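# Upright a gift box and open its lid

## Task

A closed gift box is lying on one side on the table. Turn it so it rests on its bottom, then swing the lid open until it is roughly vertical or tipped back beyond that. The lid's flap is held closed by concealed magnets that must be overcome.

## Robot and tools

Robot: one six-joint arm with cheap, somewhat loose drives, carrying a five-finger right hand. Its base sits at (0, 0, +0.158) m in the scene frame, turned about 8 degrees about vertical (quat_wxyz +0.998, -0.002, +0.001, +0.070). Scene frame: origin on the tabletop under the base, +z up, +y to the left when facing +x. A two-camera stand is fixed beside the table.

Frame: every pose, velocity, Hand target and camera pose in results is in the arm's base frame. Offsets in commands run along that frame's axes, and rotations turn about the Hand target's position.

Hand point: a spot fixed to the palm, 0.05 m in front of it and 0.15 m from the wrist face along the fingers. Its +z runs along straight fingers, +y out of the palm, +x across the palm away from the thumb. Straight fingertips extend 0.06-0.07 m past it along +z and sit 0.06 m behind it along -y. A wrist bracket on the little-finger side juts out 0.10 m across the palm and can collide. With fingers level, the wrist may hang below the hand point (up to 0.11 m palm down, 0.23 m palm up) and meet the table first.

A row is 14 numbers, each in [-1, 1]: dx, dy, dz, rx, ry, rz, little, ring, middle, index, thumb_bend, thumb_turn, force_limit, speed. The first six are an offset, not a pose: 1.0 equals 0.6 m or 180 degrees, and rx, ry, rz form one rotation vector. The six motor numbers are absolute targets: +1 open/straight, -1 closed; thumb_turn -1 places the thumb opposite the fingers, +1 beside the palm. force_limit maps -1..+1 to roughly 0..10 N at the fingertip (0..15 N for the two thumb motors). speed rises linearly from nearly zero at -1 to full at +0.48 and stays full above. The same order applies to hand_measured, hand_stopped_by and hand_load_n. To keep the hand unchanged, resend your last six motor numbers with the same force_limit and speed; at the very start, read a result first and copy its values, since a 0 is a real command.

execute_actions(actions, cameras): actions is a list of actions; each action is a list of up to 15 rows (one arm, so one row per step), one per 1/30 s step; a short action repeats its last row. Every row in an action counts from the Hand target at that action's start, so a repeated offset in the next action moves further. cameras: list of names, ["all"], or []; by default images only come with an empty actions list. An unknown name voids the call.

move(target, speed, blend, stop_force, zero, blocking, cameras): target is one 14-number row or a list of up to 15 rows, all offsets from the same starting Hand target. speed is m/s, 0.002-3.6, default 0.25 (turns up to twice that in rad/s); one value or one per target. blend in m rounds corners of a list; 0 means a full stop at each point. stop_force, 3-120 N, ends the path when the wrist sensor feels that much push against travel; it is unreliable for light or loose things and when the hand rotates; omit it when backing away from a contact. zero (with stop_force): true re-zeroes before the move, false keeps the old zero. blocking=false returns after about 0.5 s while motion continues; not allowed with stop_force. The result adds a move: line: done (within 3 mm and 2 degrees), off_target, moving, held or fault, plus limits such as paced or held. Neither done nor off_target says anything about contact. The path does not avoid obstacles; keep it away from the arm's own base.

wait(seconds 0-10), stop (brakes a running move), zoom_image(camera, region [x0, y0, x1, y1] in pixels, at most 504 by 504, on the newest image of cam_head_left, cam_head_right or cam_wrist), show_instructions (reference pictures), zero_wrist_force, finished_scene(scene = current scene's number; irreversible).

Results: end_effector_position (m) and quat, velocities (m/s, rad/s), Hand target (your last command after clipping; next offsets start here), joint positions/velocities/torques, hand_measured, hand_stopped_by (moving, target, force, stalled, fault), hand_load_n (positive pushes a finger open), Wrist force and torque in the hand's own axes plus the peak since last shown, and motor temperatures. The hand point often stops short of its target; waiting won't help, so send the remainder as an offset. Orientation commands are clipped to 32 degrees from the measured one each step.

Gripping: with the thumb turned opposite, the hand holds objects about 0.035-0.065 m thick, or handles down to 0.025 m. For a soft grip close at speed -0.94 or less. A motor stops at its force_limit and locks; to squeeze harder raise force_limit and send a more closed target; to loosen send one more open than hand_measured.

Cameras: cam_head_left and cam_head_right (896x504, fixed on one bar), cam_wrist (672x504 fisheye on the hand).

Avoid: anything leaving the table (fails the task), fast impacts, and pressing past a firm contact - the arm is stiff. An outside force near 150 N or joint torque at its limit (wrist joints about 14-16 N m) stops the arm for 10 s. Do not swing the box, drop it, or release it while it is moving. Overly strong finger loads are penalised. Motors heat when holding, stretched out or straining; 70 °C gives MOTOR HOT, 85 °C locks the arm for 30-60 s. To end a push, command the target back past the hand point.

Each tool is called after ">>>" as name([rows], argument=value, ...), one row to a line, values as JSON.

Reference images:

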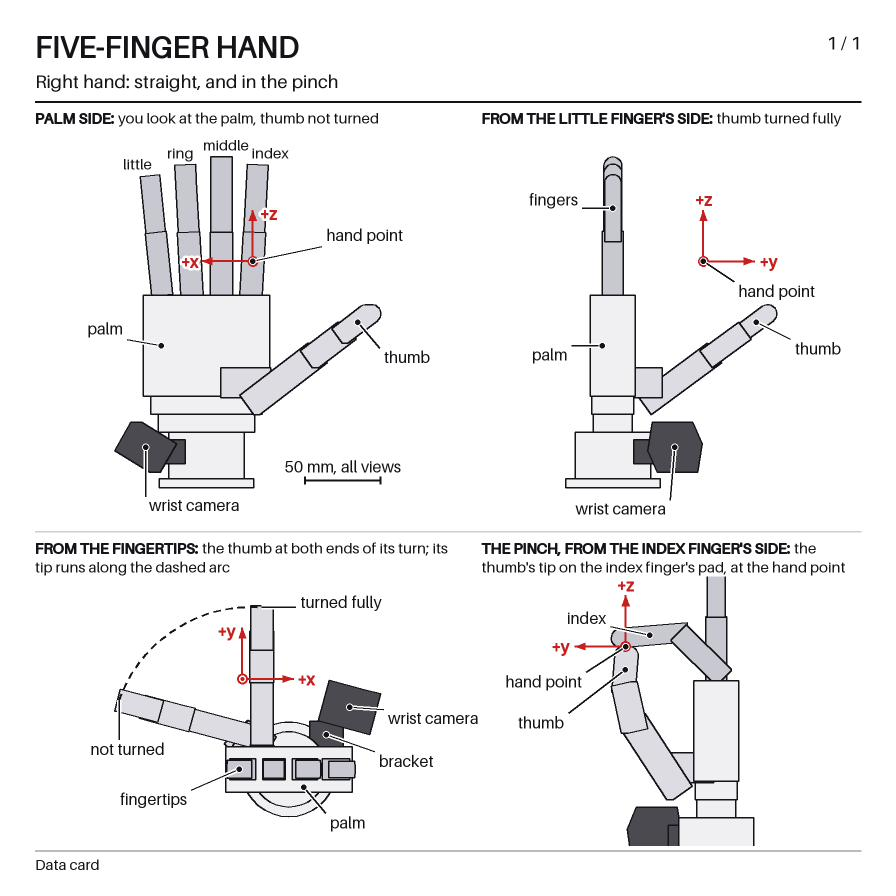

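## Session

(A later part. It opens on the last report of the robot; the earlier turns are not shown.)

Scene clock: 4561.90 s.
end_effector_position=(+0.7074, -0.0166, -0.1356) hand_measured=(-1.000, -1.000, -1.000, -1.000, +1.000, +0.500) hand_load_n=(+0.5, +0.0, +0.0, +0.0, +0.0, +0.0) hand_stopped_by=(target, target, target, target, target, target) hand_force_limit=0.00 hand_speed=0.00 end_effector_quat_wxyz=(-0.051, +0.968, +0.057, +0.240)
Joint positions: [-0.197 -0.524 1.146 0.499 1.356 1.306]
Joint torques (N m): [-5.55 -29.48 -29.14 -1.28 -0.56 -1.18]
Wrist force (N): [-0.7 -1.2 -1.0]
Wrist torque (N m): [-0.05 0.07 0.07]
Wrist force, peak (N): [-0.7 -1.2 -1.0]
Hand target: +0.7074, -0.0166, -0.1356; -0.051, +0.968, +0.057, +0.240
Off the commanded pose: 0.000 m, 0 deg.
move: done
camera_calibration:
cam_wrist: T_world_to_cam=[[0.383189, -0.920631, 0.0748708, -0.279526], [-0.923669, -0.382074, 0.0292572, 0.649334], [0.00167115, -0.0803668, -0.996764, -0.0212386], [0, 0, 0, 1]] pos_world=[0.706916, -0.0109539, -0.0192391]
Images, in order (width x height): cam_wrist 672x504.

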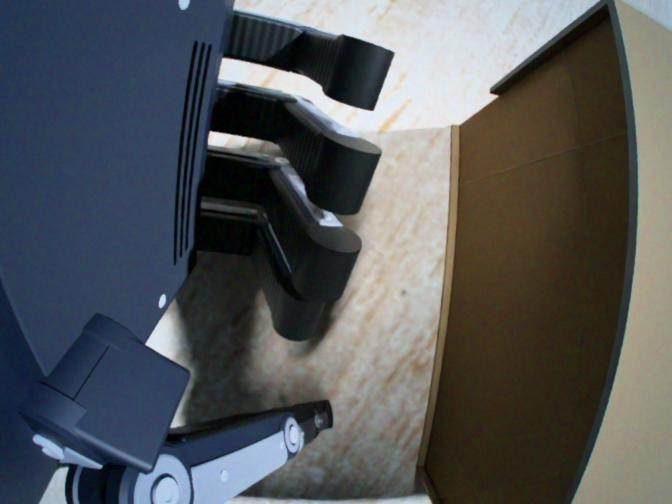

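>>> move(target=[0.0455,-0.081,0,0,0,0,-1,-1,-1,-1,1,0.5,0.0,0], speed=0.03, cameras=["all"])

Scene clock: 4578.60 s.
end_effector_position=(+0.7347, -0.0652, -0.1356) hand_measured=(-1.000, -1.000, -1.000, -1.000, +1.000, +0.500) hand_load_n=(+0.0, +0.0, +0.0, +0.0, +0.0, +1.5) hand_stopped_by=(target, target, target, target, target, target) hand_force_limit=0.00 hand_speed=0.00 end_effector_quat_wxyz=(-0.051, +0.968, +0.057, +0.240)
Joint positions: [-0.264 -0.457 1.005 0.586 1.327 1.244]
Joint torques (N m): [-8.88 -29.48 -31.67 4.5 -1.26 -1.68]
Wrist force (N): [-0.9 -2.5 -1.6]
Wrist torque (N m): [-0.11 0.06 0.13]
Wrist force, peak (N): [-0.9 -2.5 -1.6]
Hand target: +0.7347, -0.0652, -0.1356; -0.051, +0.968, +0.057, +0.240
Off the commanded pose: 0.000 m, 0 deg.
move: done
camera_calibration:
cam_wrist: T_world_to_cam=[[0.383189, -0.920631, 0.0748708, -0.3346], [-0.923669, -0.382074, 0.0292572, 0.655927], [0.00167115, -0.0803668, -0.996764, -0.0251818], [0, 0, 0, 1]] pos_world=[0.734116, -0.0594539, -0.0192391]

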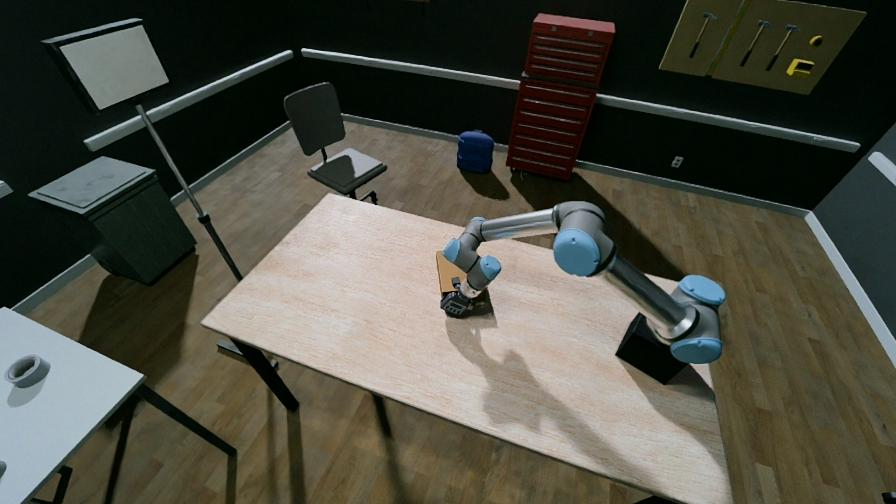

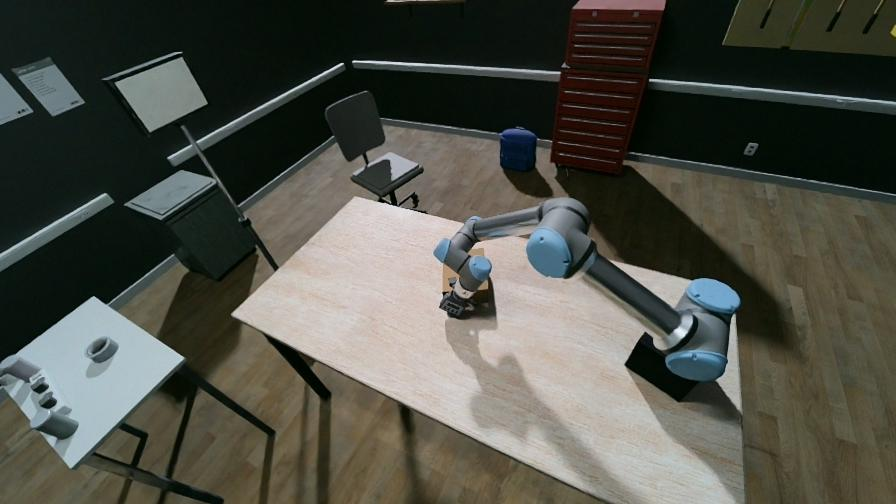

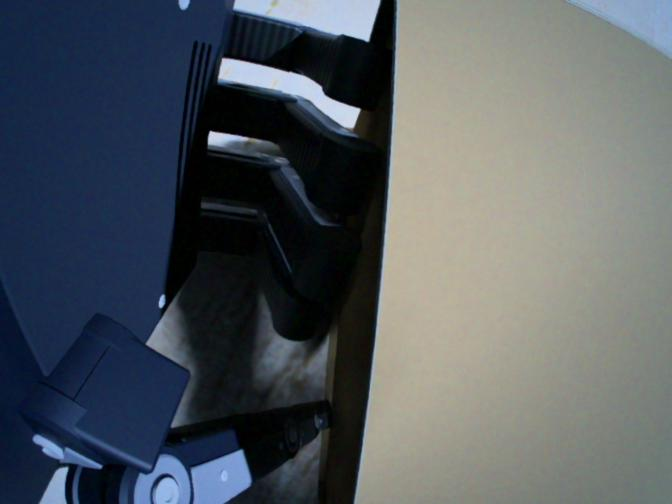

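>>> move(target=[0.0068,-0.0188,0,0,0,0,-1,-1,-1,-1,1,0.5,0.0,0], speed=0.02, cameras=["cam_wrist"])

>>> zoom_image(camera="cam_wrist", region=[290, 0, 430, 140])

Scene clock: 4584.60 s.
end_effector_position=(+0.7388, -0.0764, -0.1356) hand_measured=(-1.000, -1.000, -1.000, -1.000, +1.000, +0.500) hand_load_n=(-0.5, +0.0, +0.0, +0.0, +0.0, +1.0) hand_stopped_by=(target, target, target, target, target, target) hand_force_limit=0.00 hand_speed=0.00 end_effector_quat_wxyz=(-0.051, +0.968, +0.057, +0.240)
Joint positions: [-0.279 -0.444 0.979 0.603 1.321 1.229]
Joint torques (N m): [-9.16 -30.78 -28.52 4.49 -1.15 -1.67]
Wrist force (N): [-0.4 -3.0 -1.9]
Wrist torque (N m): [-0.15 0.01 0.12]
Wrist force, peak (N): [-1.1 -3.1 -1.8]
Hand target: +0.7388, -0.0765, -0.1356; -0.051, +0.968, +0.057, +0.240
Off the commanded pose: 0.000 m, 0 deg.
move: done
camera_calibration:
cam_wrist: T_world_to_cam=[[0.383189, -0.920631, 0.0748708, -0.346574], [-0.923669, -0.382074, 0.0292572, 0.655397], [0.00167115, -0.0803668, -0.996764, -0.0260968], [0, 0, 0, 1]] pos_world=[0.738216, -0.0707539, -0.0192391]
Images, in order (width x height): cam_wrist 672x504.

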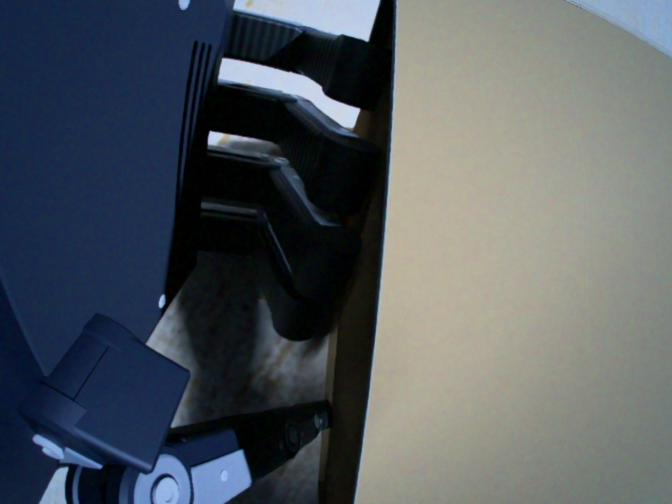

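Scaled by 3.600 from the camera's 672x504 image, which has a finer 960x720 frame.

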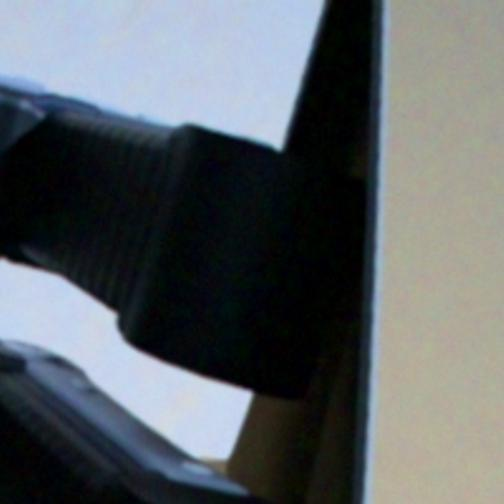

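>>> move(target=[0.0034,-0.0094,0,0,0,-0.011,-1,-1,-1,-1,1,0.43,0.2,0], speed=0.02, cameras=["cam_wrist"])

>>> zoom_image(camera="cam_wrist", region=[290, 0, 430, 140])

Scene clock: 4650.73 s.
end_effector_position=(+0.7408, -0.0821, -0.1356) hand_measured=(-1.000, -1.000, -1.000, -1.000, +1.000, +0.430) hand_load_n=(+0.0, +0.0, +0.5, +0.0, +0.0, +0.0) hand_stopped_by=(target, target, target, target, target, target) hand_force_limit=0.20 hand_speed=0.00 end_effector_quat_wxyz=(-0.047, +0.969, +0.040, +0.241)
Joint positions: [-0.282 -0.437 0.963 0.605 1.334 1.259]
Joint torques (N m): [-6.99 -30.69 -31.74 4.94 0.88 1.79]
Wrist force (N): [-0.6 -1.2 -0.7]
Wrist torque (N m): [-0.04 0.04 0.01]
Wrist force, peak (N): [-1.9 -4.1 -0.8]
Hand target: +0.7409, -0.0822, -0.1356; -0.047, +0.969, +0.040, +0.241
Off the commanded pose: 0.000 m, 0 deg.
move: done
camera_calibration:
cam_wrist: T_world_to_cam=[[0.351439, -0.933213, 0.0748553, -0.330139], [-0.93621, -0.35022, 0.0292699, 0.667067], [-0.00109928, -0.0803669, -0.996765, -0.024506], [0, 0, 0, 1]] pos_world=[0.740512, -0.0764389, -0.0192392]
Images, in order (width x height): cam_wrist 672x504.

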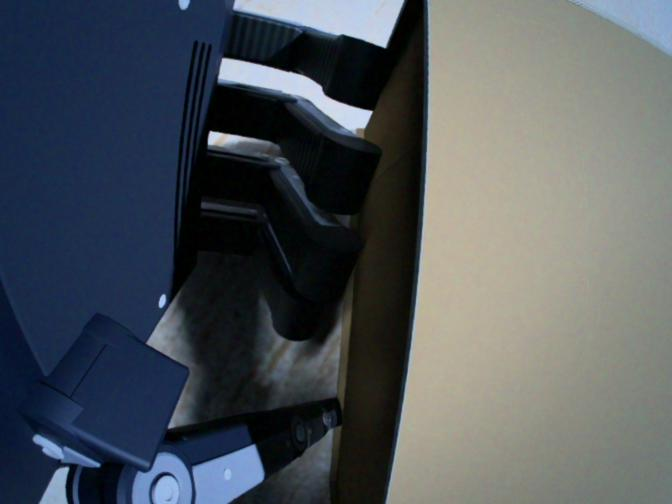

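Scaled by 3.600 from the camera's 672x504 image, which has a finer 960x720 frame.

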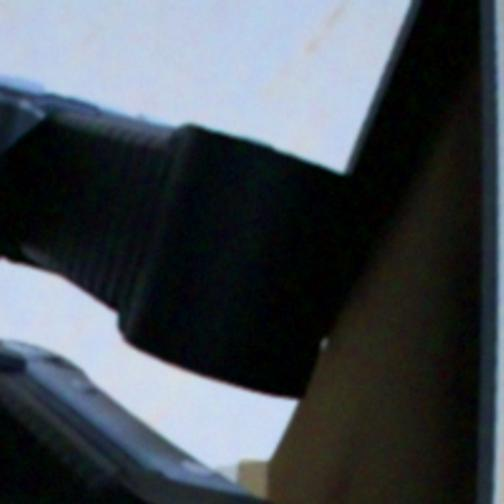

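>>> move(target=[0.0055,-0.0151,0,0,0,0,-1,-1,-1,-1,1,0.43,0.2,0], speed=0.015, cameras=["cam_wrist"])

>>> zoom_image(camera="cam_wrist", region=[290, 0, 430, 140])

Scene clock: 4657.07 s.
end_effector_position=(+0.7441, -0.0911, -0.1356) hand_measured=(-1.000, -1.000, -1.000, -1.000, +1.000, +0.430) hand_load_n=(+0.0, +0.0, +0.0, +0.0, +0.0, +1.0) hand_stopped_by=(target, target, target, target, target, target) hand_force_limit=0.20 hand_speed=0.00 end_effector_quat_wxyz=(-0.047, +0.969, +0.040, +0.241)
Joint positions: [-0.294 -0.427 0.941 0.619 1.329 1.248]
Joint torques (N m): [-8.54 -31.72 -28.91 4.24 -0.5 -0.74]
Wrist force (N): [-0.5 -2.6 -1.5]
Wrist torque (N m): [-0.11 0.01 0.01]
Wrist force, peak (N): [-0.6 -3.0 -1.6]
Hand target: +0.7442, -0.0912, -0.1356; -0.047, +0.969, +0.040, +0.241
Off the commanded pose: 0.000 m, 0 deg.
move: done
camera_calibration:
cam_wrist: T_world_to_cam=[[0.351144, -0.933323, 0.0748709, -0.339486], [-0.936321, -0.349926, 0.0292476, 0.667111], [-0.00109818, -0.0803733, -0.996764, -0.025227], [0, 0, 0, 1]] pos_world=[0.743811, -0.0854388, -0.0192391]
Images, in order (width x height): cam_wrist 672x504.

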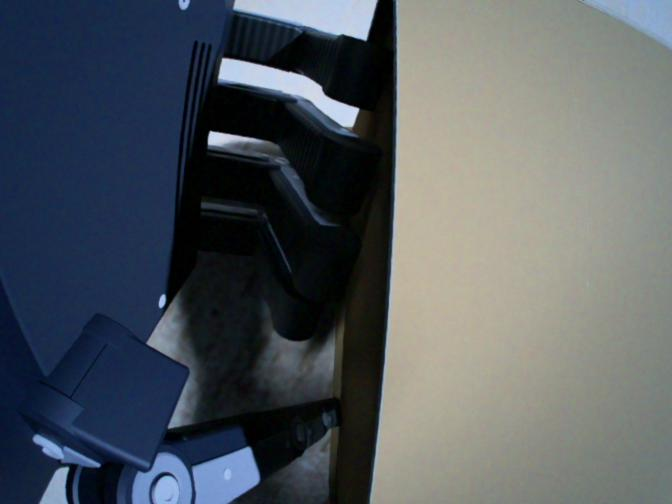

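Scaled by 3.600 from the camera's 672x504 image, which has a finer 960x720 frame.

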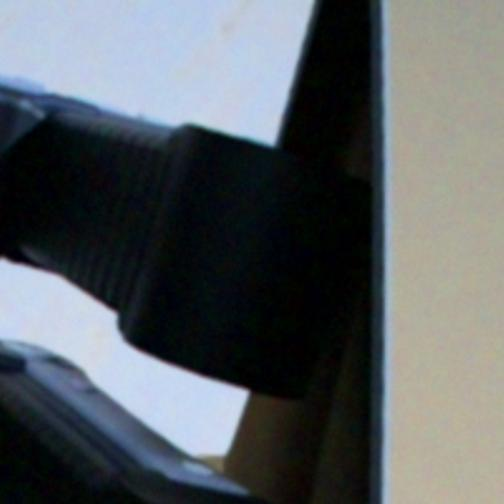

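>>> move(target=[0.0062,-0.019,0.003,0,0,0,-1,-1,-1,-1,1,0.43,0.2,0], speed=0.02, cameras=["cam_wrist"])

>>> zoom_image(camera="cam_wrist", region=[290, 0, 430, 140])

Scene clock: 4703.30 s.
end_effector_position=(+0.7478, -0.1025, -0.1338) hand_measured=(-1.000, -1.000, -1.000, -1.000, +1.000, +0.430) hand_load_n=(+0.0, +0.0, +0.0, +0.0, -1.0, +1.0) hand_stopped_by=(target, target, target, target, target, target) hand_force_limit=0.20 hand_speed=0.00 end_effector_quat_wxyz=(-0.047, +0.969, +0.040, +0.241)
Joint positions: [-0.309 -0.416 0.913 0.639 1.323 1.234]
Joint torques (N m): [-9.09 -32.78 -30.27 4.67 -0.51 -1.38]
Wrist force (N): [-0.8 -1.7 -0.2]
Wrist torque (N m): [-0.02 0.04 0.12]
Wrist force, peak (N): [-0.6 -3.1 -2.0]
Hand target: +0.7479, -0.1026, -0.1338; -0.047, +0.969, +0.040, +0.241
Off the commanded pose: 0.000 m, 0 deg.
move: done
camera_calibration:
cam_wrist: T_world_to_cam=[[0.351144, -0.933323, 0.0748709, -0.35156], [-0.936321, -0.349926, 0.0292476, 0.666534], [-0.00109818, -0.0803733, -0.996764, -0.0243451], [0, 0, 0, 1]] pos_world=[0.747511, -0.0968388, -0.0174391]
Images, in order (width x height): cam_wrist 672x504.

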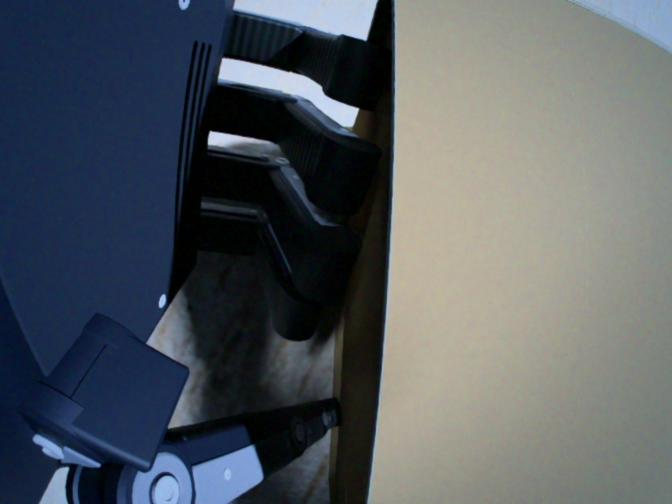

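Scaled by 3.600 from the camera's 672x504 image, which has a finer 960x720 frame.

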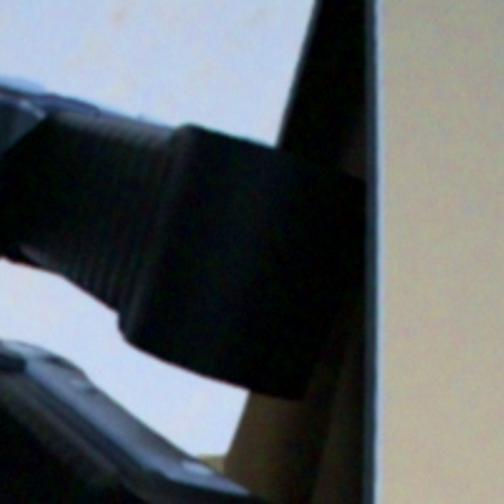

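>>> move(target=[0.0062,-0.019,0,0,0,0,-1,-1,-1,-1,1,0.43,0.2,0], speed=0.02, cameras=["cam_wrist"])

>>> zoom_image(camera="cam_wrist", region=[290, 0, 430, 140])

Scene clock: 4708.27 s.
end_effector_position=(+0.7516, -0.1139, -0.1338) hand_measured=(-1.000, -1.000, -1.000, -1.000, +1.000, +0.430) hand_load_n=(-0.5, +0.0, +0.0, +0.0, -0.5, +1.0) hand_stopped_by=(target, target, target, target, target, target) hand_force_limit=0.20 hand_speed=0.00 end_effector_quat_wxyz=(-0.047, +0.969, +0.040, +0.241)
Joint positions: [-0.324 -0.401 0.884 0.658 1.316 1.22]
Joint torques (N m): [-8.53 -33.78 -32.07 4.59 -1.15 -1.46]
Wrist force (N): [-0.8 -2.1 -0.7]
Wrist torque (N m): [-0.05 0.06 0.12]
Wrist force, peak (N): [-1.2 -2.4 -0.1]
Hand target: +0.7516, -0.1140, -0.1338; -0.047, +0.969, +0.040, +0.241
Off the commanded pose: 0.000 m, 0 deg.
move: done
camera_calibration:
cam_wrist: T_world_to_cam=[[0.351144, -0.933323, 0.0748709, -0.363499], [-0.936321, -0.349926, 0.0292476, 0.666009], [-0.00109818, -0.0803733, -0.996764, -0.0252573], [0, 0, 0, 1]] pos_world=[0.751211, -0.108239, -0.0174391]
Images, in order (width x height): cam_wrist 672x504.

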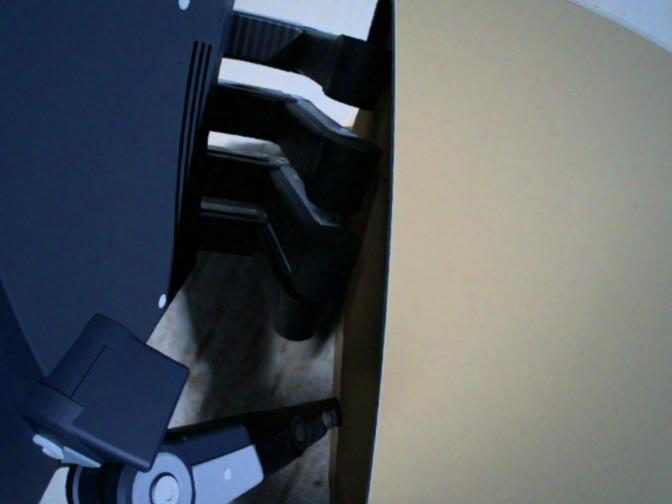

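Scaled by 3.600 from the camera's 672x504 image, which has a finer 960x720 frame.

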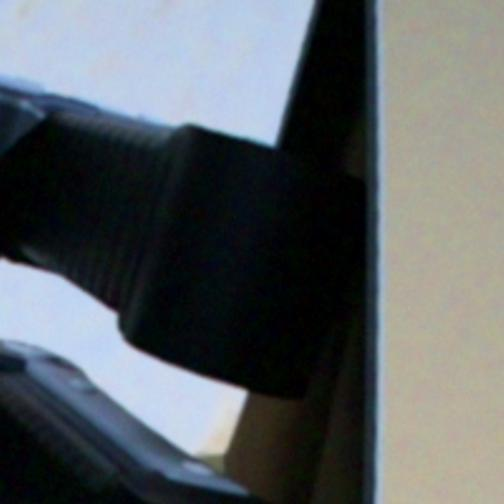

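>>> move(target=[0.0036,-0.011,0,0.0147,0.0009,0.0078,-1,-1,-1,-1,1,0.43,0.2,0], speed=0.02, cameras=["cam_wrist"])

>>> zoom_image(camera="cam_wrist", region=[290, 0, 430, 140])

Scene clock: 4723.93 s.
end_effector_position=(+0.7537, -0.1206, -0.1338) hand_measured=(-1.000, -1.000, -1.000, -1.000, +1.000, +0.430) hand_load_n=(+0.0, +0.0, +0.0, +0.0, +0.0, +1.5) hand_stopped_by=(target, target, target, target, target, target) hand_force_limit=0.20 hand_speed=0.00 end_effector_quat_wxyz=(-0.072, +0.967, +0.046, +0.240)
Joint positions: [-0.352 -0.383 0.848 0.703 1.256 1.188]
Joint torques (N m): [-8.49 -31.87 -30.35 4.52 -1.55 -1.43]
Wrist force (N): [-0.8 -2.4 -1.2]
Wrist torque (N m): [-0.10 0.02 0.08]
Wrist force, peak (N): [-0.7 -2.7 -1.6]
Hand target: +0.7538, -0.1206, -0.1338; -0.072, +0.967, +0.046, +0.240
Off the commanded pose: 0.000 m, 0 deg.
move: done
camera_calibration:
cam_wrist: T_world_to_cam=[[0.374012, -0.926905, 0.0310181, -0.392811], [-0.92742, -0.373712, 0.0151908, 0.654307], [-0.00248859, -0.0344484, -0.999403, -0.0195346], [0, 0, 0, 1]] pos_world=[0.753685, -0.120249, -0.0172781]
Images, in order (width x height): cam_wrist 672x504.

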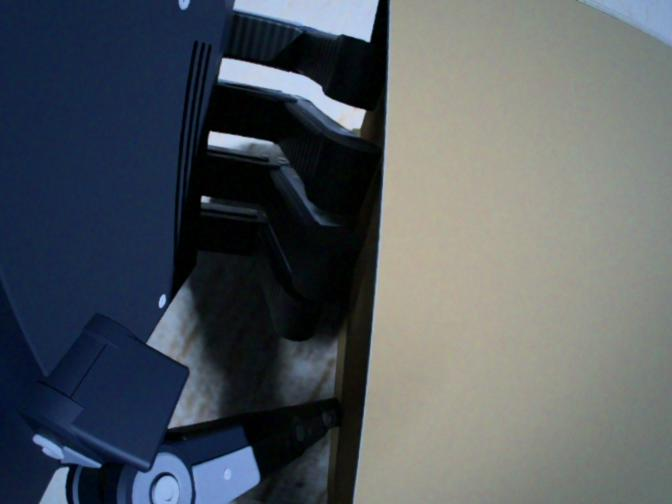

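Scaled by 3.600 from the camera's 672x504 image, which has a finer 960x720 frame.

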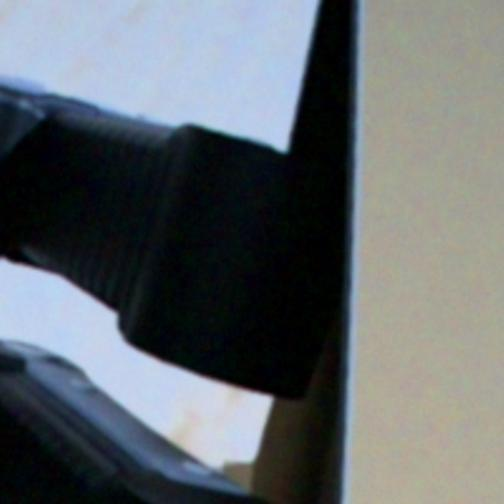

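>>> move(target=[0.0036,-0.011,0,0.0147,0.0009,0.0078,-1,-1,-1,-1,1,0.43,0.2,0], speed=0.02, cameras=["cam_wrist"])

>>> zoom_image(camera="cam_wrist", region=[290, 0, 430, 140])

Scene clock: 4748.20 s.
end_effector_position=(+0.7559, -0.1272, -0.1338) hand_measured=(-1.000, -1.000, -1.000, -1.000, +1.000, +0.430) hand_load_n=(-0.5, +0.5, +0.0, +0.0, +0.0, +1.0) hand_stopped_by=(target, target, target, target, target, target) hand_force_limit=0.20 hand_speed=0.00 end_effector_quat_wxyz=(-0.097, +0.965, +0.053, +0.239)
Joint positions: [-0.379 -0.36 0.805 0.753 1.198 1.154]
Joint torques (N m): [-8.14 -31.69 -30.15 4.97 -1.35 -1.3]
Wrist force (N): [-0.7 -2.6 -1.4]
Wrist torque (N m): [-0.12 0.04 0.07]
Wrist force, peak (N): [-0.9 -2.9 -1.6]
Hand target: +0.7559, -0.1272, -0.1338; -0.097, +0.965, +0.053, +0.239
Off the commanded pose: 0.000 m, 0 deg.
move: done
camera_calibration:
cam_wrist: T_world_to_cam=[[0.396672, -0.917872, -0.0127289, -0.421559], [-0.917946, -0.396705, 0.0000457367, 0.64165], [-0.00509161, 0.0116663, -0.999919, -0.0120236], [0, 0, 0, 1]] pos_world=[0.75616, -0.132252, -0.017418]
Images, in order (width x height): cam_wrist 672x504.

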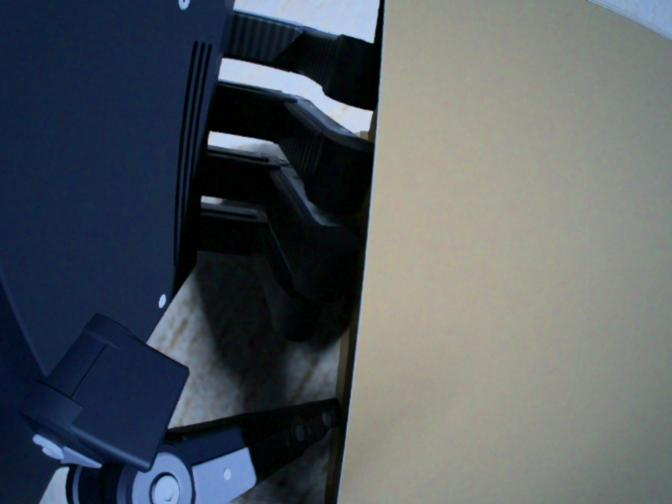

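Scaled by 3.600 from the camera's 672x504 image, which has a finer 960x720 frame.

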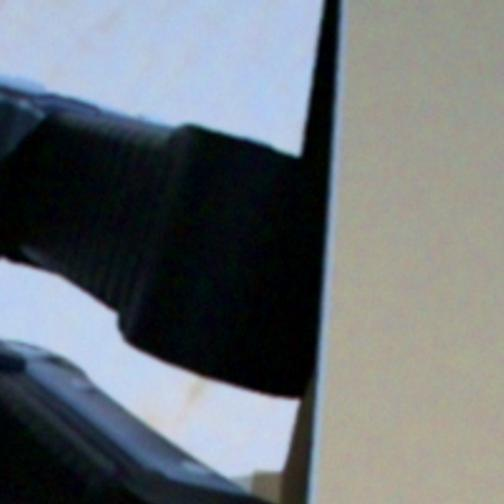

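>>> move(target=[0.0011,-0.0032,0.0072,0.00906,-0.02628,0,-1,-1,-1,-1,1,0.43,0.2,0], speed=0.02)

Scene clock: 4776.57 s.
end_effector_position=(+0.7566, -0.1291, -0.1295) hand_measured=(-1.000, -1.000, -1.000, -1.000, +1.000, +0.430) hand_load_n=(+0.0, +0.0, +0.0, +0.0, +0.0, +1.5) hand_stopped_by=(target, target, target, target, target, target) hand_force_limit=0.20 hand_speed=0.00 end_effector_quat_wxyz=(-0.109, +0.953, +0.053, +0.279)
Joint positions: [-0.403 -0.418 0.921 0.628 1.135 1.155]
Joint torques (N m): [-9.22 -79.97 -0.89 -1.69 -1.29 0.95]
Wrist force (N): [-0.6 -2.4 -1.1]
Wrist torque (N m): [-0.11 -0.03 0.13]
Wrist force, peak (N): [-0.4 -3.2 -1.5]
Hand target: +0.7566, -0.1291, -0.1295; -0.109, +0.953, +0.053, +0.279
Off the commanded pose: 0.000 m, 0 deg.
move: done

>>> move(target=[0.0005,-0.0016,0.0025,0.00362,-0.0105,0,-1,-1,-1,-1,1,0.43,0.2,0], speed=0.02)

>>> move(target=[0.0005,-0.0016,0.0025,0.00362,-0.0105,0,-1,-1,-1,-1,1,0.43,0.2,0], speed=0.02, cameras=["cam_wrist"])

Scene clock: 4783.43 s.
end_effector_position=(+0.7569, -0.1301, -0.1280) hand_measured=(-1.000, -1.000, -1.000, -1.000, +1.000, +0.430) hand_load_n=(+1.5, +0.0, +0.0, +0.0, +0.0, +0.5) hand_stopped_by=(target, target, target, target, target, target) hand_force_limit=0.20 hand_speed=0.00 end_effector_quat_wxyz=(-0.113, +0.947, +0.053, +0.295)
Joint positions: [-0.412 -0.437 0.963 0.58 1.11 1.157]
Joint torques (N m): [-7.61 -79.69 -0.41 -0.99 -1.98 0.74]
Wrist force (N): [-1.7 -1.2 0.7]
Wrist torque (N m): [-0.07 0.00 0.09]
Wrist force, peak (N): [-0.8 -2.9 -1.5]
Hand target: +0.7569, -0.1301, -0.1280; -0.113, +0.947, +0.053, +0.295
Off the commanded pose: 0.000 m, 0 deg.
move: done

Scene clock: 4784.70 s.
end_effector_position=(+0.7572, -0.1311, -0.1265) hand_measured=(-1.000, -1.000, -1.000, -1.000, +1.000, +0.430) hand_load_n=(+1.5, +0.0, +0.0, +0.0, +0.0, +0.5) hand_stopped_by=(target, target, target, target, target, target) hand_force_limit=0.20 hand_speed=0.00 end_effector_quat_wxyz=(-0.118, +0.942, +0.054, +0.311)
Joint positions: [-0.422 -0.456 1.003 0.531 1.084 1.16]
Joint torques (N m): [-7.62 -79.86 -2.71 -1.84 -1.61 0.71]
Wrist force (N): [-1.6 -0.9 0.3]
Wrist torque (N m): [-0.01 -0.02 0.12]
Wrist force, peak (N): [-1.6 -1.3 0.4]
Hand target: +0.7572, -0.1311, -0.1265; -0.118, +0.942, +0.054, +0.311
Off the commanded pose: 0.000 m, 0 deg.
move: done
camera_calibration:
cam_wrist: T_world_to_cam=[[0.397773, -0.917483, -0.000770773, -0.424799], [-0.906317, -0.392801, -0.155876, 0.613334], [0.142711, 0.062702, -0.987776, -0.108322], [0, 0, 0, 1]] pos_world=[0.740308, -0.142035, -0.0117213]
Images, in order (width x height): cam_wrist 672x504.

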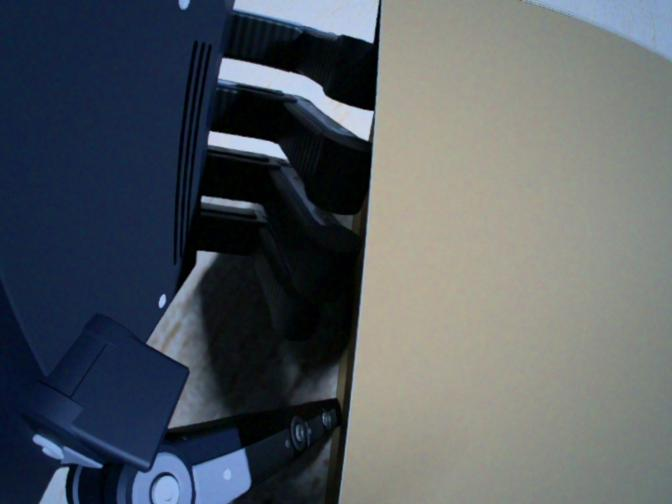

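>>> move(target=[0.0005,-0.0016,-0.0017,0.00362,-0.0105,0,-1,-1,-1,-1,1,0.43,0.2,0], speed=0.02)

Scene clock: 4792.33 s.
end_effector_position=(+0.7575, -0.1320, -0.1275) hand_measured=(-1.000, -1.000, -1.000, -1.000, +1.000, +0.430) hand_load_n=(+0.5, +0.0, +0.0, +0.0, +1.0, -3.5) hand_stopped_by=(target, target, target, target, target, target) hand_force_limit=0.20 hand_speed=0.00 end_effector_quat_wxyz=(-0.122, +0.936, +0.054, +0.326)
Joint positions: [-0.432 -0.469 1.04 0.48 1.059 1.163]
Joint torques (N m): [-10.26 -62.57 4.4 -2.41 -0.58 1]
Wrist force (N): [9.5 -11.9 -14.8]
Wrist torque (N m): [-0.92 -1.28 0.14]
Wrist force, peak (N): [9.5 -11.9 -14.8]
Hand target: +0.7575, -0.1320, -0.1275; -0.122, +0.936, +0.054, +0.327
Off the commanded pose: 0.000 m, 0 deg.
move: done

>>> move(target=[0.0005,-0.0016,0.0042,0,0,0,-1,-1,-1,-1,1,0.43,0.2,0], speed=0.02, cameras=["cam_wrist"])

>>> zoom_image(camera="cam_wrist", region=[290, 0, 430, 140])

Scene clock: 4809.43 s.
end_effector_position=(+0.7577, -0.1330, -0.1251) hand_measured=(-1.000, -1.000, -1.000, -1.000, +1.000, +0.430) hand_load_n=(+0.0, +0.0, +0.0, +0.0, +0.0, +1.0) hand_stopped_by=(target, target, target, target, target, target) hand_force_limit=0.20 hand_speed=0.00 end_effector_quat_wxyz=(-0.122, +0.936, +0.054, +0.327)
Joint positions: [-0.433 -0.471 1.038 0.485 1.058 1.162]
Joint torques (N m): [-8.16 -76.26 -28.23 4.16 -0.25 -0.79]
Wrist force (N): [-0.8 -2.1 -1.2]
Wrist torque (N m): [-0.06 0.01 0.12]
Wrist force, peak (N): [10.2 -12.0 -15.3]
Hand target: +0.7578, -0.1330, -0.1250; -0.122, +0.936, +0.054, +0.327
Off the commanded pose: 0.000 m, 0 deg.
move: done
camera_calibration:
cam_wrist: T_world_to_cam=[[0.39769, -0.917518, 0.00188839, -0.426337], [-0.900618, -0.390757, -0.190253, 0.604902], [0.175298, 0.073961, -0.981733, -0.129419], [0, 0, 0, 1]] pos_world=[0.737022, -0.14523, -0.0111655]
Images, in order (width x height): cam_wrist 672x504.

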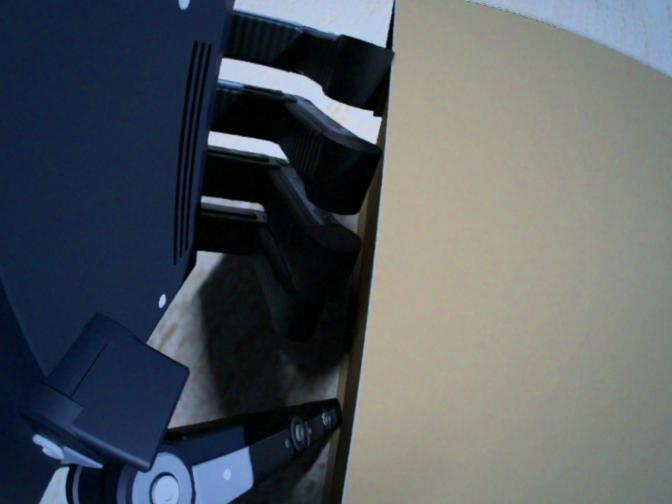

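Scaled by 3.600 from the camera's 672x504 image, which has a finer 960x720 frame.

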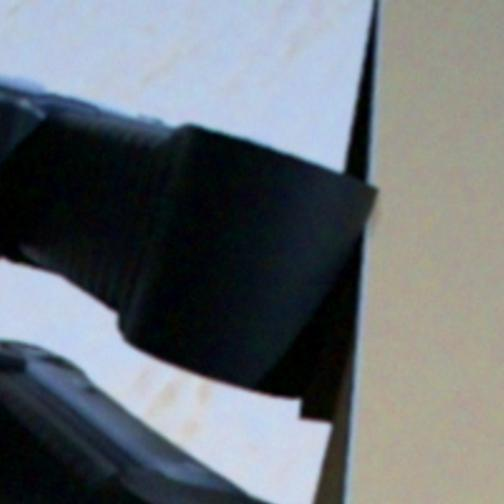

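>>> zoom_image(camera="cam_wrist", region=[270, 350, 410, 490])

Scaled by 3.600 from the camera's 672x504 image, which has a finer 960x720 frame.

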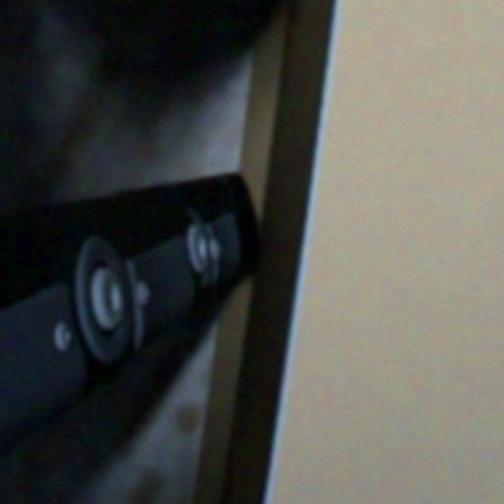

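>>> move([
  [-0.0022,0.0063,-0.009,-0.01087,0.03153,0,-1,-1,-1,-1,1,0.43,0.2,0],
  [0.0082,-0.0237,-0.009,-0.01087,0.03153,0,-1,-1,-1,-1,1,0.43,0.2,0],
], speed=[0.03,0.02], cameras=["cam_wrist"])

>>> zoom_image(camera="cam_wrist", region=[290, 0, 430, 140])

>>> zoom_image(camera="cam_wrist", region=[270, 350, 410, 490])

Scene clock: 4865.10 s.
end_effector_position=(+0.7627, -0.1471, -0.1304) hand_measured=(-1.000, -1.000, -1.000, -1.000, +1.000, +0.430) hand_load_n=(+0.0, +0.0, +0.0, +0.5, +0.0, +2.0) hand_stopped_by=(target, target, target, target, target, target) hand_force_limit=0.20 hand_speed=0.00 end_effector_quat_wxyz=(-0.109, +0.953, +0.053, +0.279)
Joint positions: [-0.424 -0.388 0.863 0.666 1.126 1.134]
Joint torques (N m): [-8.48 -31.95 -30.45 4.66 -1.26 -1.51]
Wrist force (N): [-0.7 -2.7 -1.6]
Wrist torque (N m): [-0.12 0.01 0.17]
Wrist force, peak (N): [-0.7 -3.5 -1.1]
Hand target: +0.7627, -0.1472, -0.1304; -0.109, +0.953, +0.053, +0.279
Off the commanded pose: 0.000 m, 0 deg.
move: done
camera_calibration:
cam_wrist: T_world_to_cam=[[0.397536, -0.917566, -0.00615299, -0.442217], [-0.914328, -0.395551, -0.0868498, 0.626091], [0.0772566, 0.0401518, -0.996202, -0.0664393], [0, 0, 0, 1]] pos_world=[0.753383, -0.155444, -0.0145321]
Images, in order (width x height): cam_wrist 672x504.

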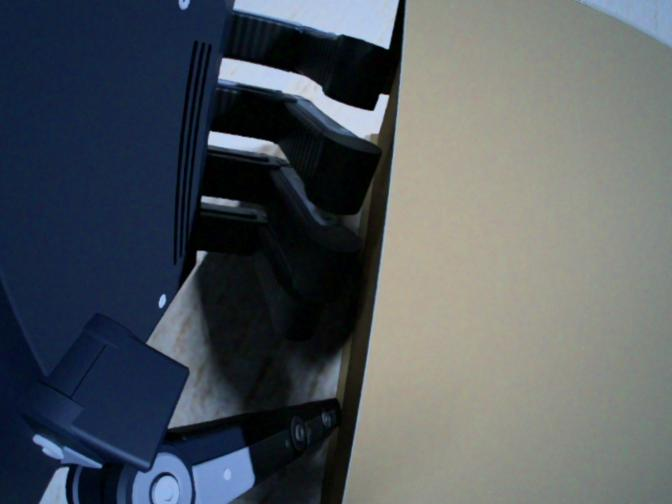

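Scaled by 3.600 from the camera's 672x504 image, which has a finer 960x720 frame.

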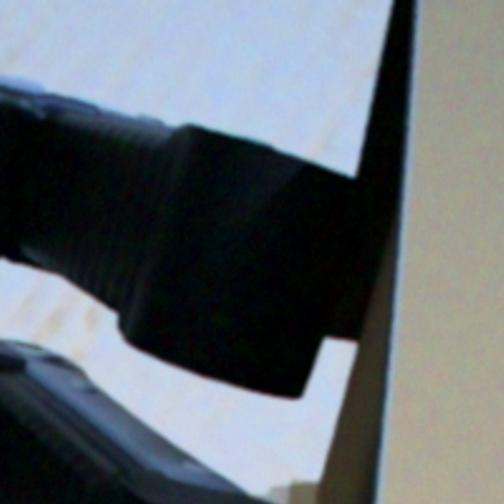

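Scaled by 3.600 from the camera's 672x504 image, which has a finer 960x720 frame.

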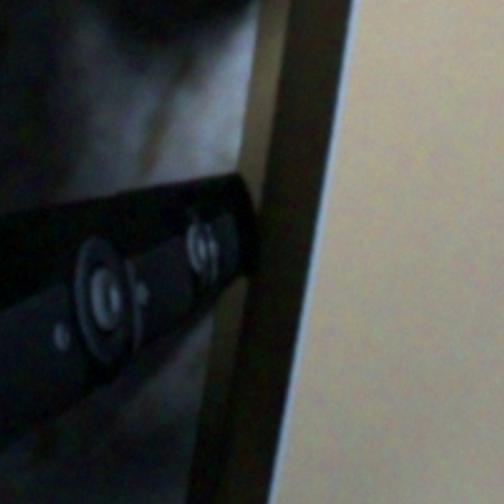

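>>> move(target=[0.006,-0.019,0,0,0,0,-1,-1,-1,-1,1,0.43,0.2,0], speed=0.02, cameras=["cam_wrist"])

>>> zoom_image(camera="cam_wrist", region=[290, 0, 430, 140])

>>> zoom_image(camera="cam_wrist", region=[270, 350, 410, 490])

Scene clock: 4895.27 s.
end_effector_position=(+0.7663, -0.1585, -0.1304) hand_measured=(-1.000, -1.000, -1.000, -1.000, +1.000, +0.430) hand_load_n=(+0.0, +0.5, +0.0, +0.0, +0.0, +2.0) hand_stopped_by=(target, target, target, target, target, target) hand_force_limit=0.20 hand_speed=0.00 end_effector_quat_wxyz=(-0.109, +0.953, +0.053, +0.279)
Joint positions: [-0.438 -0.369 0.824 0.692 1.121 1.12]
Joint torques (N m): [-8.27 -31.46 -31.46 4.1 -1.39 -1.56]
Wrist force (N): [-0.5 -2.8 -2.1]
Wrist torque (N m): [-0.12 -0.02 0.17]
Wrist force, peak (N): [-1.0 -3.2 -1.7]
Hand target: +0.7663, -0.1586, -0.1304; -0.109, +0.953, +0.053, +0.279
Off the commanded pose: 0.000 m, 0 deg.
move: done
camera_calibration:
cam_wrist: T_world_to_cam=[[0.397536, -0.917566, -0.00615299, -0.454108], [-0.914328, -0.395551, -0.0868498, 0.624873], [0.0772566, 0.0401518, -0.996202, -0.0662597], [0, 0, 0, 1]] pos_world=[0.756983, -0.166844, -0.0145321]
Images, in order (width x height): cam_wrist 672x504.

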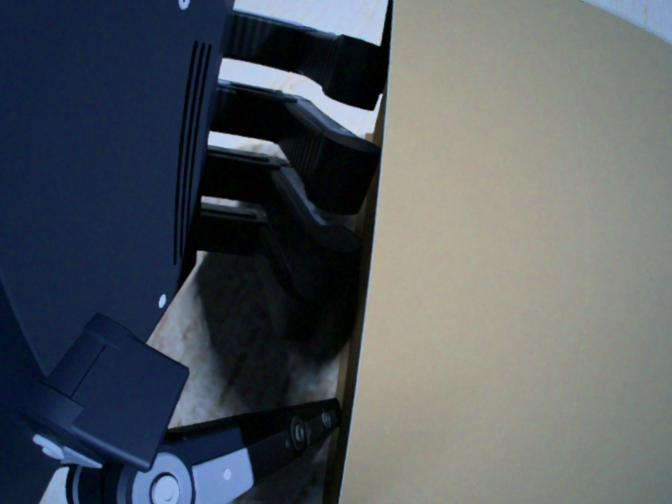

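Scaled by 3.600 from the camera's 672x504 image, which has a finer 960x720 frame.

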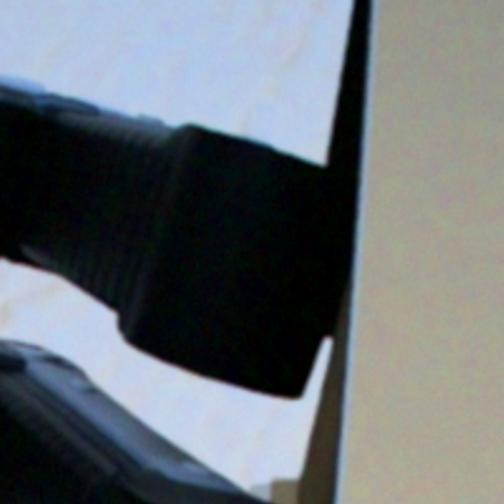

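Scaled by 3.600 from the camera's 672x504 image, which has a finer 960x720 frame.

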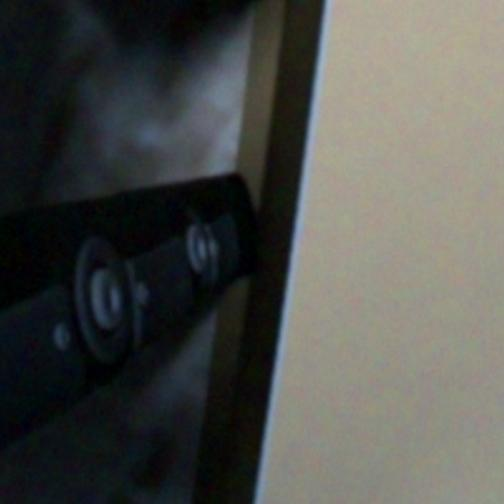

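>>> move(target=[0.005,-0.0158,0,0,0,0,-1,-1,-1,-1,1,0.43,0.2,0], speed=0.02, cameras=["cam_wrist"])

>>> zoom_image(camera="cam_wrist", region=[290, 0, 430, 140])

>>> zoom_image(camera="cam_wrist", region=[270, 350, 410, 490])

Scene clock: 4901.57 s.
end_effector_position=(+0.7693, -0.1680, -0.1304) hand_measured=(-1.000, -1.000, -1.000, -1.000, +1.000, +0.430) hand_load_n=(+0.0, +0.0, +0.0, +0.0, +0.0, +1.5) hand_stopped_by=(target, target, target, target, target, target) hand_force_limit=0.20 hand_speed=0.00 end_effector_quat_wxyz=(-0.109, +0.953, +0.053, +0.279)
Joint positions: [-0.449 -0.352 0.789 0.715 1.116 1.109]
Joint torques (N m): [-8.1 -34.04 -30.83 4.26 -1.54 -1.51]
Wrist force (N): [-0.6 -2.7 -2.0]
Wrist torque (N m): [-0.11 0.00 0.16]
Wrist force, peak (N): [-0.7 -3.5 -2.2]
Hand target: +0.7693, -0.1681, -0.1304; -0.109, +0.953, +0.053, +0.279
Off the commanded pose: 0.000 m, 0 deg.
move: done
camera_calibration:
cam_wrist: T_world_to_cam=[[0.397536, -0.917566, -0.00615299, -0.464017], [-0.914328, -0.395551, -0.0868498, 0.623859], [0.0772566, 0.0401518, -0.996202, -0.06611], [0, 0, 0, 1]] pos_world=[0.759983, -0.176344, -0.0145321]
Images, in order (width x height): cam_wrist 672x504.

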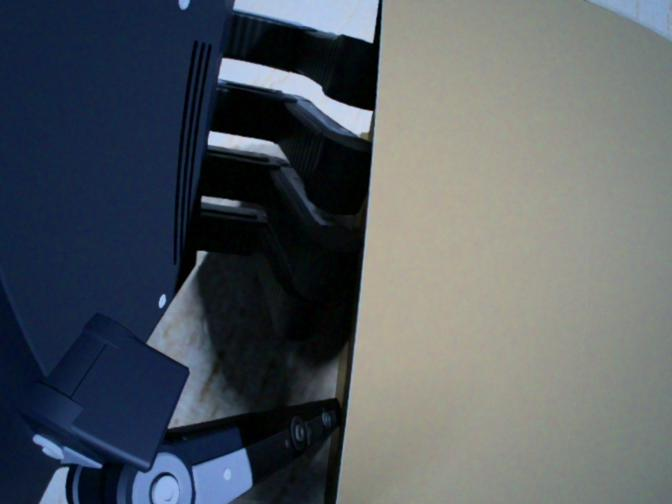

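Scaled by 3.600 from the camera's 672x504 image, which has a finer 960x720 frame.

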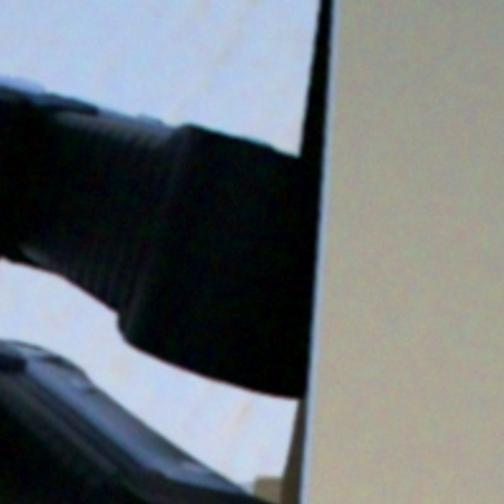

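Scaled by 3.600 from the camera's 672x504 image, which has a finer 960x720 frame.

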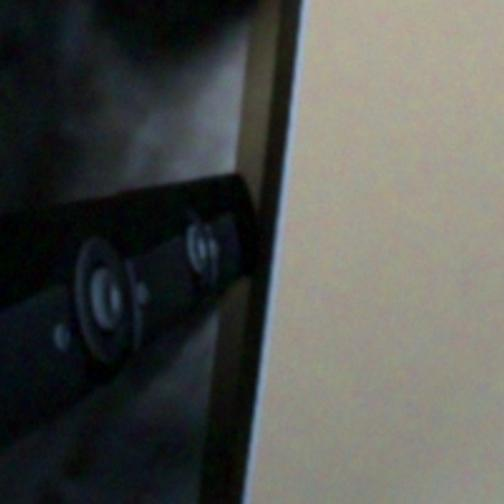

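>>> move(target=[0.0005,-0.0016,0.003,0.00362,-0.0105,0,-1,-1,-1,-1,1,0.43,0.2,0], speed=0.01)

>>> move(target=[0.0003,-0.0008,0.0022,0.00181,-0.00525,0,-1,-1,-1,-1,1,0.43,0.2,0], speed=0.01)

Scene clock: 4908.80 s.
end_effector_position=(+0.7696, -0.1690, -0.1286) hand_measured=(-1.000, -1.000, -1.000, -1.000, +1.000, +0.430) hand_load_n=(+1.0, +0.0, +0.0, +0.0, +0.0, +1.0) hand_stopped_by=(target, target, target, target, target, target) hand_force_limit=0.20 hand_speed=0.00 end_effector_quat_wxyz=(-0.113, +0.947, +0.053, +0.295)
Joint positions: [-0.459 -0.374 0.834 0.666 1.09 1.11]
Joint torques (N m): [-7.73 -83.01 -1.87 -1.68 -1.58 0.83]
Wrist force (N): [-1.2 -1.8 -0.6]
Wrist torque (N m): [-0.06 0.00 0.11]
Wrist force, peak (N): [-0.5 -3.2 -2.2]
Hand target: +0.7696, -0.1690, -0.1286; -0.113, +0.947, +0.053, +0.295
Off the commanded pose: 0.000 m, 0 deg.
move: done

Scene clock: 4910.00 s.
end_effector_position=(+0.7698, -0.1695, -0.1273) hand_measured=(-1.000, -1.000, -1.000, -1.000, +1.000, +0.430) hand_load_n=(+1.5, +0.0, +0.0, +0.0, +0.0, +1.0) hand_stopped_by=(target, target, target, target, target, target) hand_force_limit=0.20 hand_speed=0.00 end_effector_quat_wxyz=(-0.116, +0.945, +0.053, +0.303)
Joint positions: [-0.464 -0.384 0.856 0.642 1.076 1.112]
Joint torques (N m): [-7.97 -83.09 -1.41 -1.54 -1.49 0.84]
Wrist force (N): [-1.3 -1.3 0.1]
Wrist torque (N m): [-0.03 -0.07 0.15]
Wrist force, peak (N): [-1.2 -1.8 -0.6]
Hand target: +0.7698, -0.1695, -0.1273; -0.116, +0.945, +0.053, +0.303
Off the commanded pose: 0.000 m, 0 deg.
move: done

>>> move(target=[0.0003,-0.0008,0.0005,0.00181,-0.00525,0,-1,-1,-1,-1,1,0.43,0.2,0], speed=0.01)

Scene clock: 4917.03 s.
end_effector_position=(+0.7700, -0.1700, -0.1270) hand_measured=(-1.000, -1.000, -1.000, -1.000, +1.000, +0.430) hand_load_n=(+2.0, +0.0, +0.5, +0.0, +0.0, +0.0) hand_stopped_by=(target, target, target, target, target, target) hand_force_limit=0.20 hand_speed=0.00 end_effector_quat_wxyz=(-0.118, +0.942, +0.054, +0.311)
Joint positions: [-0.468 -0.393 0.877 0.617 1.063 1.113]
Joint torques (N m): [-8.13 -80.25 -0.5 -1.66 -1.73 0.96]
Wrist force (N): [-0.9 -1.6 -0.5]
Wrist torque (N m): [-0.07 -0.12 0.12]
Wrist force, peak (N): [-0.6 -2.4 -0.5]
Hand target: +0.7700, -0.1700, -0.1270; -0.118, +0.942, +0.054, +0.311
Off the commanded pose: 0.000 m, 0 deg.
move: done

>>> move(target=[0.0003,-0.0008,0.0013,0.00181,-0.00525,0,-1,-1,-1,-1,1,0.43,0.2,0], speed=0.01)

Scene clock: 4922.43 s.
end_effector_position=(+0.7701, -0.1705, -0.1262) hand_measured=(-1.000, -1.000, -1.000, -1.000, +1.000, +0.430) hand_load_n=(+2.5, +0.0, +0.5, +0.0, +0.5, -0.5) hand_stopped_by=(target, target, target, target, target, target) hand_force_limit=0.20 hand_speed=0.00 end_effector_quat_wxyz=(-0.120, +0.939, +0.054, +0.319)
Joint positions: [-0.473 -0.402 0.897 0.593 1.05 1.115]
Joint torques (N m): [-8.16 -77.99 0.71 -2.12 -1.88 0.92]
Wrist force (N): [0.1 -2.4 -2.3]
Wrist torque (N m): [-0.16 -0.35 0.08]
Wrist force, peak (N): [0.3 -2.5 -2.3]
Hand target: +0.7701, -0.1705, -0.1262; -0.120, +0.939, +0.054, +0.319
Off the commanded pose: 0.000 m, 0 deg.
move: done

>>> move(target=[0.0003,-0.0008,0.0023,0.00181,-0.00525,0,-1,-1,-1,-1,1,0.43,0.2,0], speed=0.01)

Scene clock: 4929.67 s.
end_effector_position=(+0.7703, -0.1710, -0.1248) hand_measured=(-1.000, -1.000, -1.000, -1.000, +1.000, +0.430) hand_load_n=(+0.0, +0.0, +0.0, +0.0, +0.5, +0.0) hand_stopped_by=(target, target, target, target, target, target) hand_force_limit=0.20 hand_speed=0.00 end_effector_quat_wxyz=(-0.122, +0.936, +0.054, +0.326)
Joint positions: [-0.478 -0.412 0.917 0.57 1.036 1.116]
Joint torques (N m): [-8.17 -78.69 -1.03 -1.54 -1.69 0.83]
Wrist force (N): [-0.9 -0.8 -1.1]
Wrist torque (N m): [0.02 0.07 0.10]
Wrist force, peak (N): [0.2 -2.7 -2.8]
Hand target: +0.7703, -0.1710, -0.1248; -0.122, +0.936, +0.054, +0.327
Off the commanded pose: 0.000 m, 0 deg.
move: done


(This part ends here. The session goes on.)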